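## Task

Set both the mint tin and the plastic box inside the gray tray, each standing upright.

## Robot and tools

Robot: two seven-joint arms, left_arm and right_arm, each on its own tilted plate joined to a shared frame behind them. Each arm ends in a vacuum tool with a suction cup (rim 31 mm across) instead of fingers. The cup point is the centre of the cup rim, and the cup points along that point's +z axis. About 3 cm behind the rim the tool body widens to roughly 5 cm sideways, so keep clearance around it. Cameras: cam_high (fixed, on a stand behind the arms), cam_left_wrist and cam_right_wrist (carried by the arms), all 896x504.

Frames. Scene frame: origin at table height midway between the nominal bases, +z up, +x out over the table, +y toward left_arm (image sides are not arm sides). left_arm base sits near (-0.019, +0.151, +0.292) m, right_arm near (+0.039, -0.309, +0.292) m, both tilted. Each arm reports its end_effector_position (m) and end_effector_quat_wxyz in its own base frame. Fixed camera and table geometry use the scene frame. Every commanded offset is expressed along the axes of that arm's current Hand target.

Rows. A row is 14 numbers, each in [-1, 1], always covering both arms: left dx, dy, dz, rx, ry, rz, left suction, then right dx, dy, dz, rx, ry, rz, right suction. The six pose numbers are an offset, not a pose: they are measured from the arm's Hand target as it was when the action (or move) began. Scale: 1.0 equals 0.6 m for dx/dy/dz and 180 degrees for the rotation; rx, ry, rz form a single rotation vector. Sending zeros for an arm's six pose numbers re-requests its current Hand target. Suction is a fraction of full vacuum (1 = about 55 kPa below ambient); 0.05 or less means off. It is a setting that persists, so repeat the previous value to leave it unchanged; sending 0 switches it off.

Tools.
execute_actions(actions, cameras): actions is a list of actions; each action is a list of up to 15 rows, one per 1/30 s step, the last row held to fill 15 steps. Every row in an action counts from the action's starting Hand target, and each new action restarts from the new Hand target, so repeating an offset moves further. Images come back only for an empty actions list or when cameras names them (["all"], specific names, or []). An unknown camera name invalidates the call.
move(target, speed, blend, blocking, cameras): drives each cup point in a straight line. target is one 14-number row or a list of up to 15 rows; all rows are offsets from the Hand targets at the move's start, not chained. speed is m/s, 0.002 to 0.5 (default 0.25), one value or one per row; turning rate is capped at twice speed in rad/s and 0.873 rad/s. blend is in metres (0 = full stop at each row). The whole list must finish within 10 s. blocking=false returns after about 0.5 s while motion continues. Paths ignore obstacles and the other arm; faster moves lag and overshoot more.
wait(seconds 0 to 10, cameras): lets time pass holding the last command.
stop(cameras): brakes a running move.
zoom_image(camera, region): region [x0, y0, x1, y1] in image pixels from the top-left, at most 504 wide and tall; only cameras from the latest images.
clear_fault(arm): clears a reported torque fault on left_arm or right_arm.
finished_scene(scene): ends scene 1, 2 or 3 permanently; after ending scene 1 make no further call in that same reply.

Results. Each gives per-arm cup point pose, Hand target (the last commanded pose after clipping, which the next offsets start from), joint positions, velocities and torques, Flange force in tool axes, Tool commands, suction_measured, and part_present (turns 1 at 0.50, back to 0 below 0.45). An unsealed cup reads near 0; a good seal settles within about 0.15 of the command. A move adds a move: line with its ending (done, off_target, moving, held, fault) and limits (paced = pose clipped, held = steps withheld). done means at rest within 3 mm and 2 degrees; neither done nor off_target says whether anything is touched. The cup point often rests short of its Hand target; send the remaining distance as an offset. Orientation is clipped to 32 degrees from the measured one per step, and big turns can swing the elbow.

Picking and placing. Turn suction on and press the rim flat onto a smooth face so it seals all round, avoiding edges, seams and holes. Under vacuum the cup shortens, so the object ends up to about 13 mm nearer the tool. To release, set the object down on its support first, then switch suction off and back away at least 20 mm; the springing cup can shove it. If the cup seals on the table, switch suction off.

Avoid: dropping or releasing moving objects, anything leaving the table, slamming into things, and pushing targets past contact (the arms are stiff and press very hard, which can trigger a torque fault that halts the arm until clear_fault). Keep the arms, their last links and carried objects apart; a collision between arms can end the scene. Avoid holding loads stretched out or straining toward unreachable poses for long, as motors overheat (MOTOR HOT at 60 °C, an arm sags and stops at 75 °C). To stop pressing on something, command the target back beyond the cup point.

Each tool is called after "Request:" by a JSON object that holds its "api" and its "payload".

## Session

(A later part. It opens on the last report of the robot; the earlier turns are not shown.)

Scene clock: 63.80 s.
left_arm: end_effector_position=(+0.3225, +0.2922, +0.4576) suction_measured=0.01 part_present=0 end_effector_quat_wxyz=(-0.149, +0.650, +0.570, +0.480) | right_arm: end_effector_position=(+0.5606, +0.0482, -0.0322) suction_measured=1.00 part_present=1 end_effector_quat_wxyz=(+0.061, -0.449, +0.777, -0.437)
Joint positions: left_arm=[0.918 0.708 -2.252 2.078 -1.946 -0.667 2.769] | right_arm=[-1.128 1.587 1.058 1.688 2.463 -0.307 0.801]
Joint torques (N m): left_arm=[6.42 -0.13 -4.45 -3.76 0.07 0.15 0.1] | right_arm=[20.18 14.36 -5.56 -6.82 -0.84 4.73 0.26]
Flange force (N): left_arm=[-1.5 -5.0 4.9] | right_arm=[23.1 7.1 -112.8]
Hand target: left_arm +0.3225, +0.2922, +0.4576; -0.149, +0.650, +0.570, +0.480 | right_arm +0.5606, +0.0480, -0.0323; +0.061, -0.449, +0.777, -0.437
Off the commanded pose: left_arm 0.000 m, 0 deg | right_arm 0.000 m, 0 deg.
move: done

Back off 3.5 mm, release, lift slowly.

Request:
{"api": "move", "payload": {"target": [0,0,0,0,0,0,0,0,0,-0.006,0,0,0,1], "speed": 0.03}}

Request:
{"api": "execute_actions", "payload": {"actions": [[[0,0,0,0,0,0,0,0,0,0,0,0,0,0]]]}}

Request:
{"api": "move", "payload": {"target": [[0,0,0,0,0,0,0,0,0,-0.05,0,0,0,0],[0,0,0,0,0,0,0,0,0,-0.3,0,0,0,0]], "speed": [0.05,0.25], "blend": [0.01,0], "cameras": ["cam_high"]}}

Scene clock: 65.43 s.
left_arm: end_effector_position=(+0.3225, +0.2922, +0.4576) suction_measured=0.01 part_present=0 end_effector_quat_wxyz=(-0.149, +0.650, +0.570, +0.480) | right_arm: end_effector_position=(+0.5587, +0.0500, -0.0302) suction_measured=0.99 part_present=1 end_effector_quat_wxyz=(+0.061, -0.449, +0.777, -0.437)
Joint positions: left_arm=[0.918 0.708 -2.252 2.078 -1.946 -0.667 2.769] | right_arm=[-1.135 1.584 1.061 1.693 2.464 -0.311 0.8]
Joint torques (N m): left_arm=[6.47 -0.17 -4.49 -3.75 0.05 0.16 0.09] | right_arm=[-11.53 -9.22 0.69 -1.93 0.14 -0.26 0.23]
Flange force (N): left_arm=[-1.5 -4.8 5.1] | right_arm=[2.7 0.9 -8.1]
Hand target: left_arm +0.3225, +0.2922, +0.4576; -0.149, +0.650, +0.570, +0.480 | right_arm +0.5588, +0.0503, -0.0301; +0.061, -0.449, +0.777, -0.437
Off the commanded pose: left_arm 0.000 m, 0 deg | right_arm 0.000 m, 0 deg.
move: done

Scene clock: 66.13 s.
left_arm: end_effector_position=(+0.3225, +0.2922, +0.4576) suction_measured=0.01 part_present=0 end_effector_quat_wxyz=(-0.149, +0.650, +0.570, +0.480) | right_arm: end_effector_position=(+0.5588, +0.0503, -0.0301) suction_measured=0.00 part_present=0 end_effector_quat_wxyz=(+0.061, -0.449, +0.777, -0.437)
Joint positions: left_arm=[0.918 0.708 -2.252 2.078 -1.946 -0.667 2.769] | right_arm=[-1.135 1.583 1.061 1.692 2.464 -0.311 0.8]
Joint torques (N m): left_arm=[6.46 -0.13 -4.43 -3.76 0.05 0.16 0.1] | right_arm=[-10.47 -8.23 0.58 -2.78 0.06 0.3 0.21]
Hand target: left_arm +0.3225, +0.2922, +0.4576; -0.149, +0.650, +0.570, +0.480 | right_arm +0.5588, +0.0503, -0.0301; +0.061, -0.449, +0.777, -0.437
Off the commanded pose: left_arm 0.000 m, 0 deg | right_arm 0.000 m, 0 deg.

Scene clock: 67.80 s.
left_arm: end_effector_position=(+0.3225, +0.2922, +0.4576) suction_measured=0.01 part_present=0 end_effector_quat_wxyz=(-0.149, +0.650, +0.570, +0.480) | right_arm: end_effector_position=(+0.4710, +0.1626, +0.0797) suction_measured=0.00 part_present=0 end_effector_quat_wxyz=(+0.061, -0.449, +0.777, -0.437)
Joint positions: left_arm=[0.918 0.708 -2.252 2.078 -1.946 -0.667 2.769] | right_arm=[-1.487 1.432 1.246 1.786 2.565 -0.639 0.712]
Joint torques (N m): left_arm=[6.41 -0.15 -4.43 -3.73 0.07 0.18 0.13] | right_arm=[-12.23 -8.81 1.98 -4.72 0.15 0.05 0.23]
Flange force (N): left_arm=[-1.4 -5.0 4.7] | right_arm=[5.3 1.2 -2.1]
Hand target: left_arm +0.3225, +0.2922, +0.4576; -0.149, +0.650, +0.570, +0.480 | right_arm +0.4710, +0.1627, +0.0797; +0.061, -0.449, +0.777, -0.437
Off the commanded pose: left_arm 0.000 m, 0 deg | right_arm 0.000 m, 0 deg.
move: done
Images, in order (width x height): cam_high 896x504.

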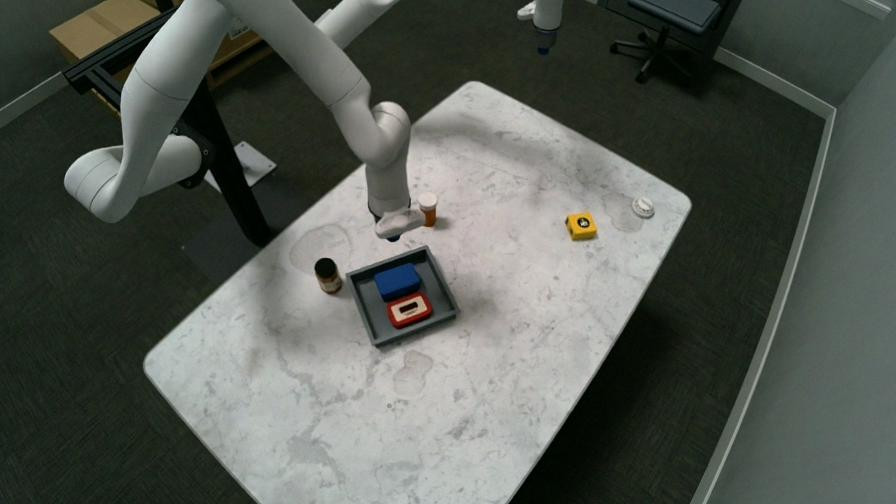

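Request:
{"api": "finished_scene", "payload": {"scene": 2}}

The scene is finished: the task was done.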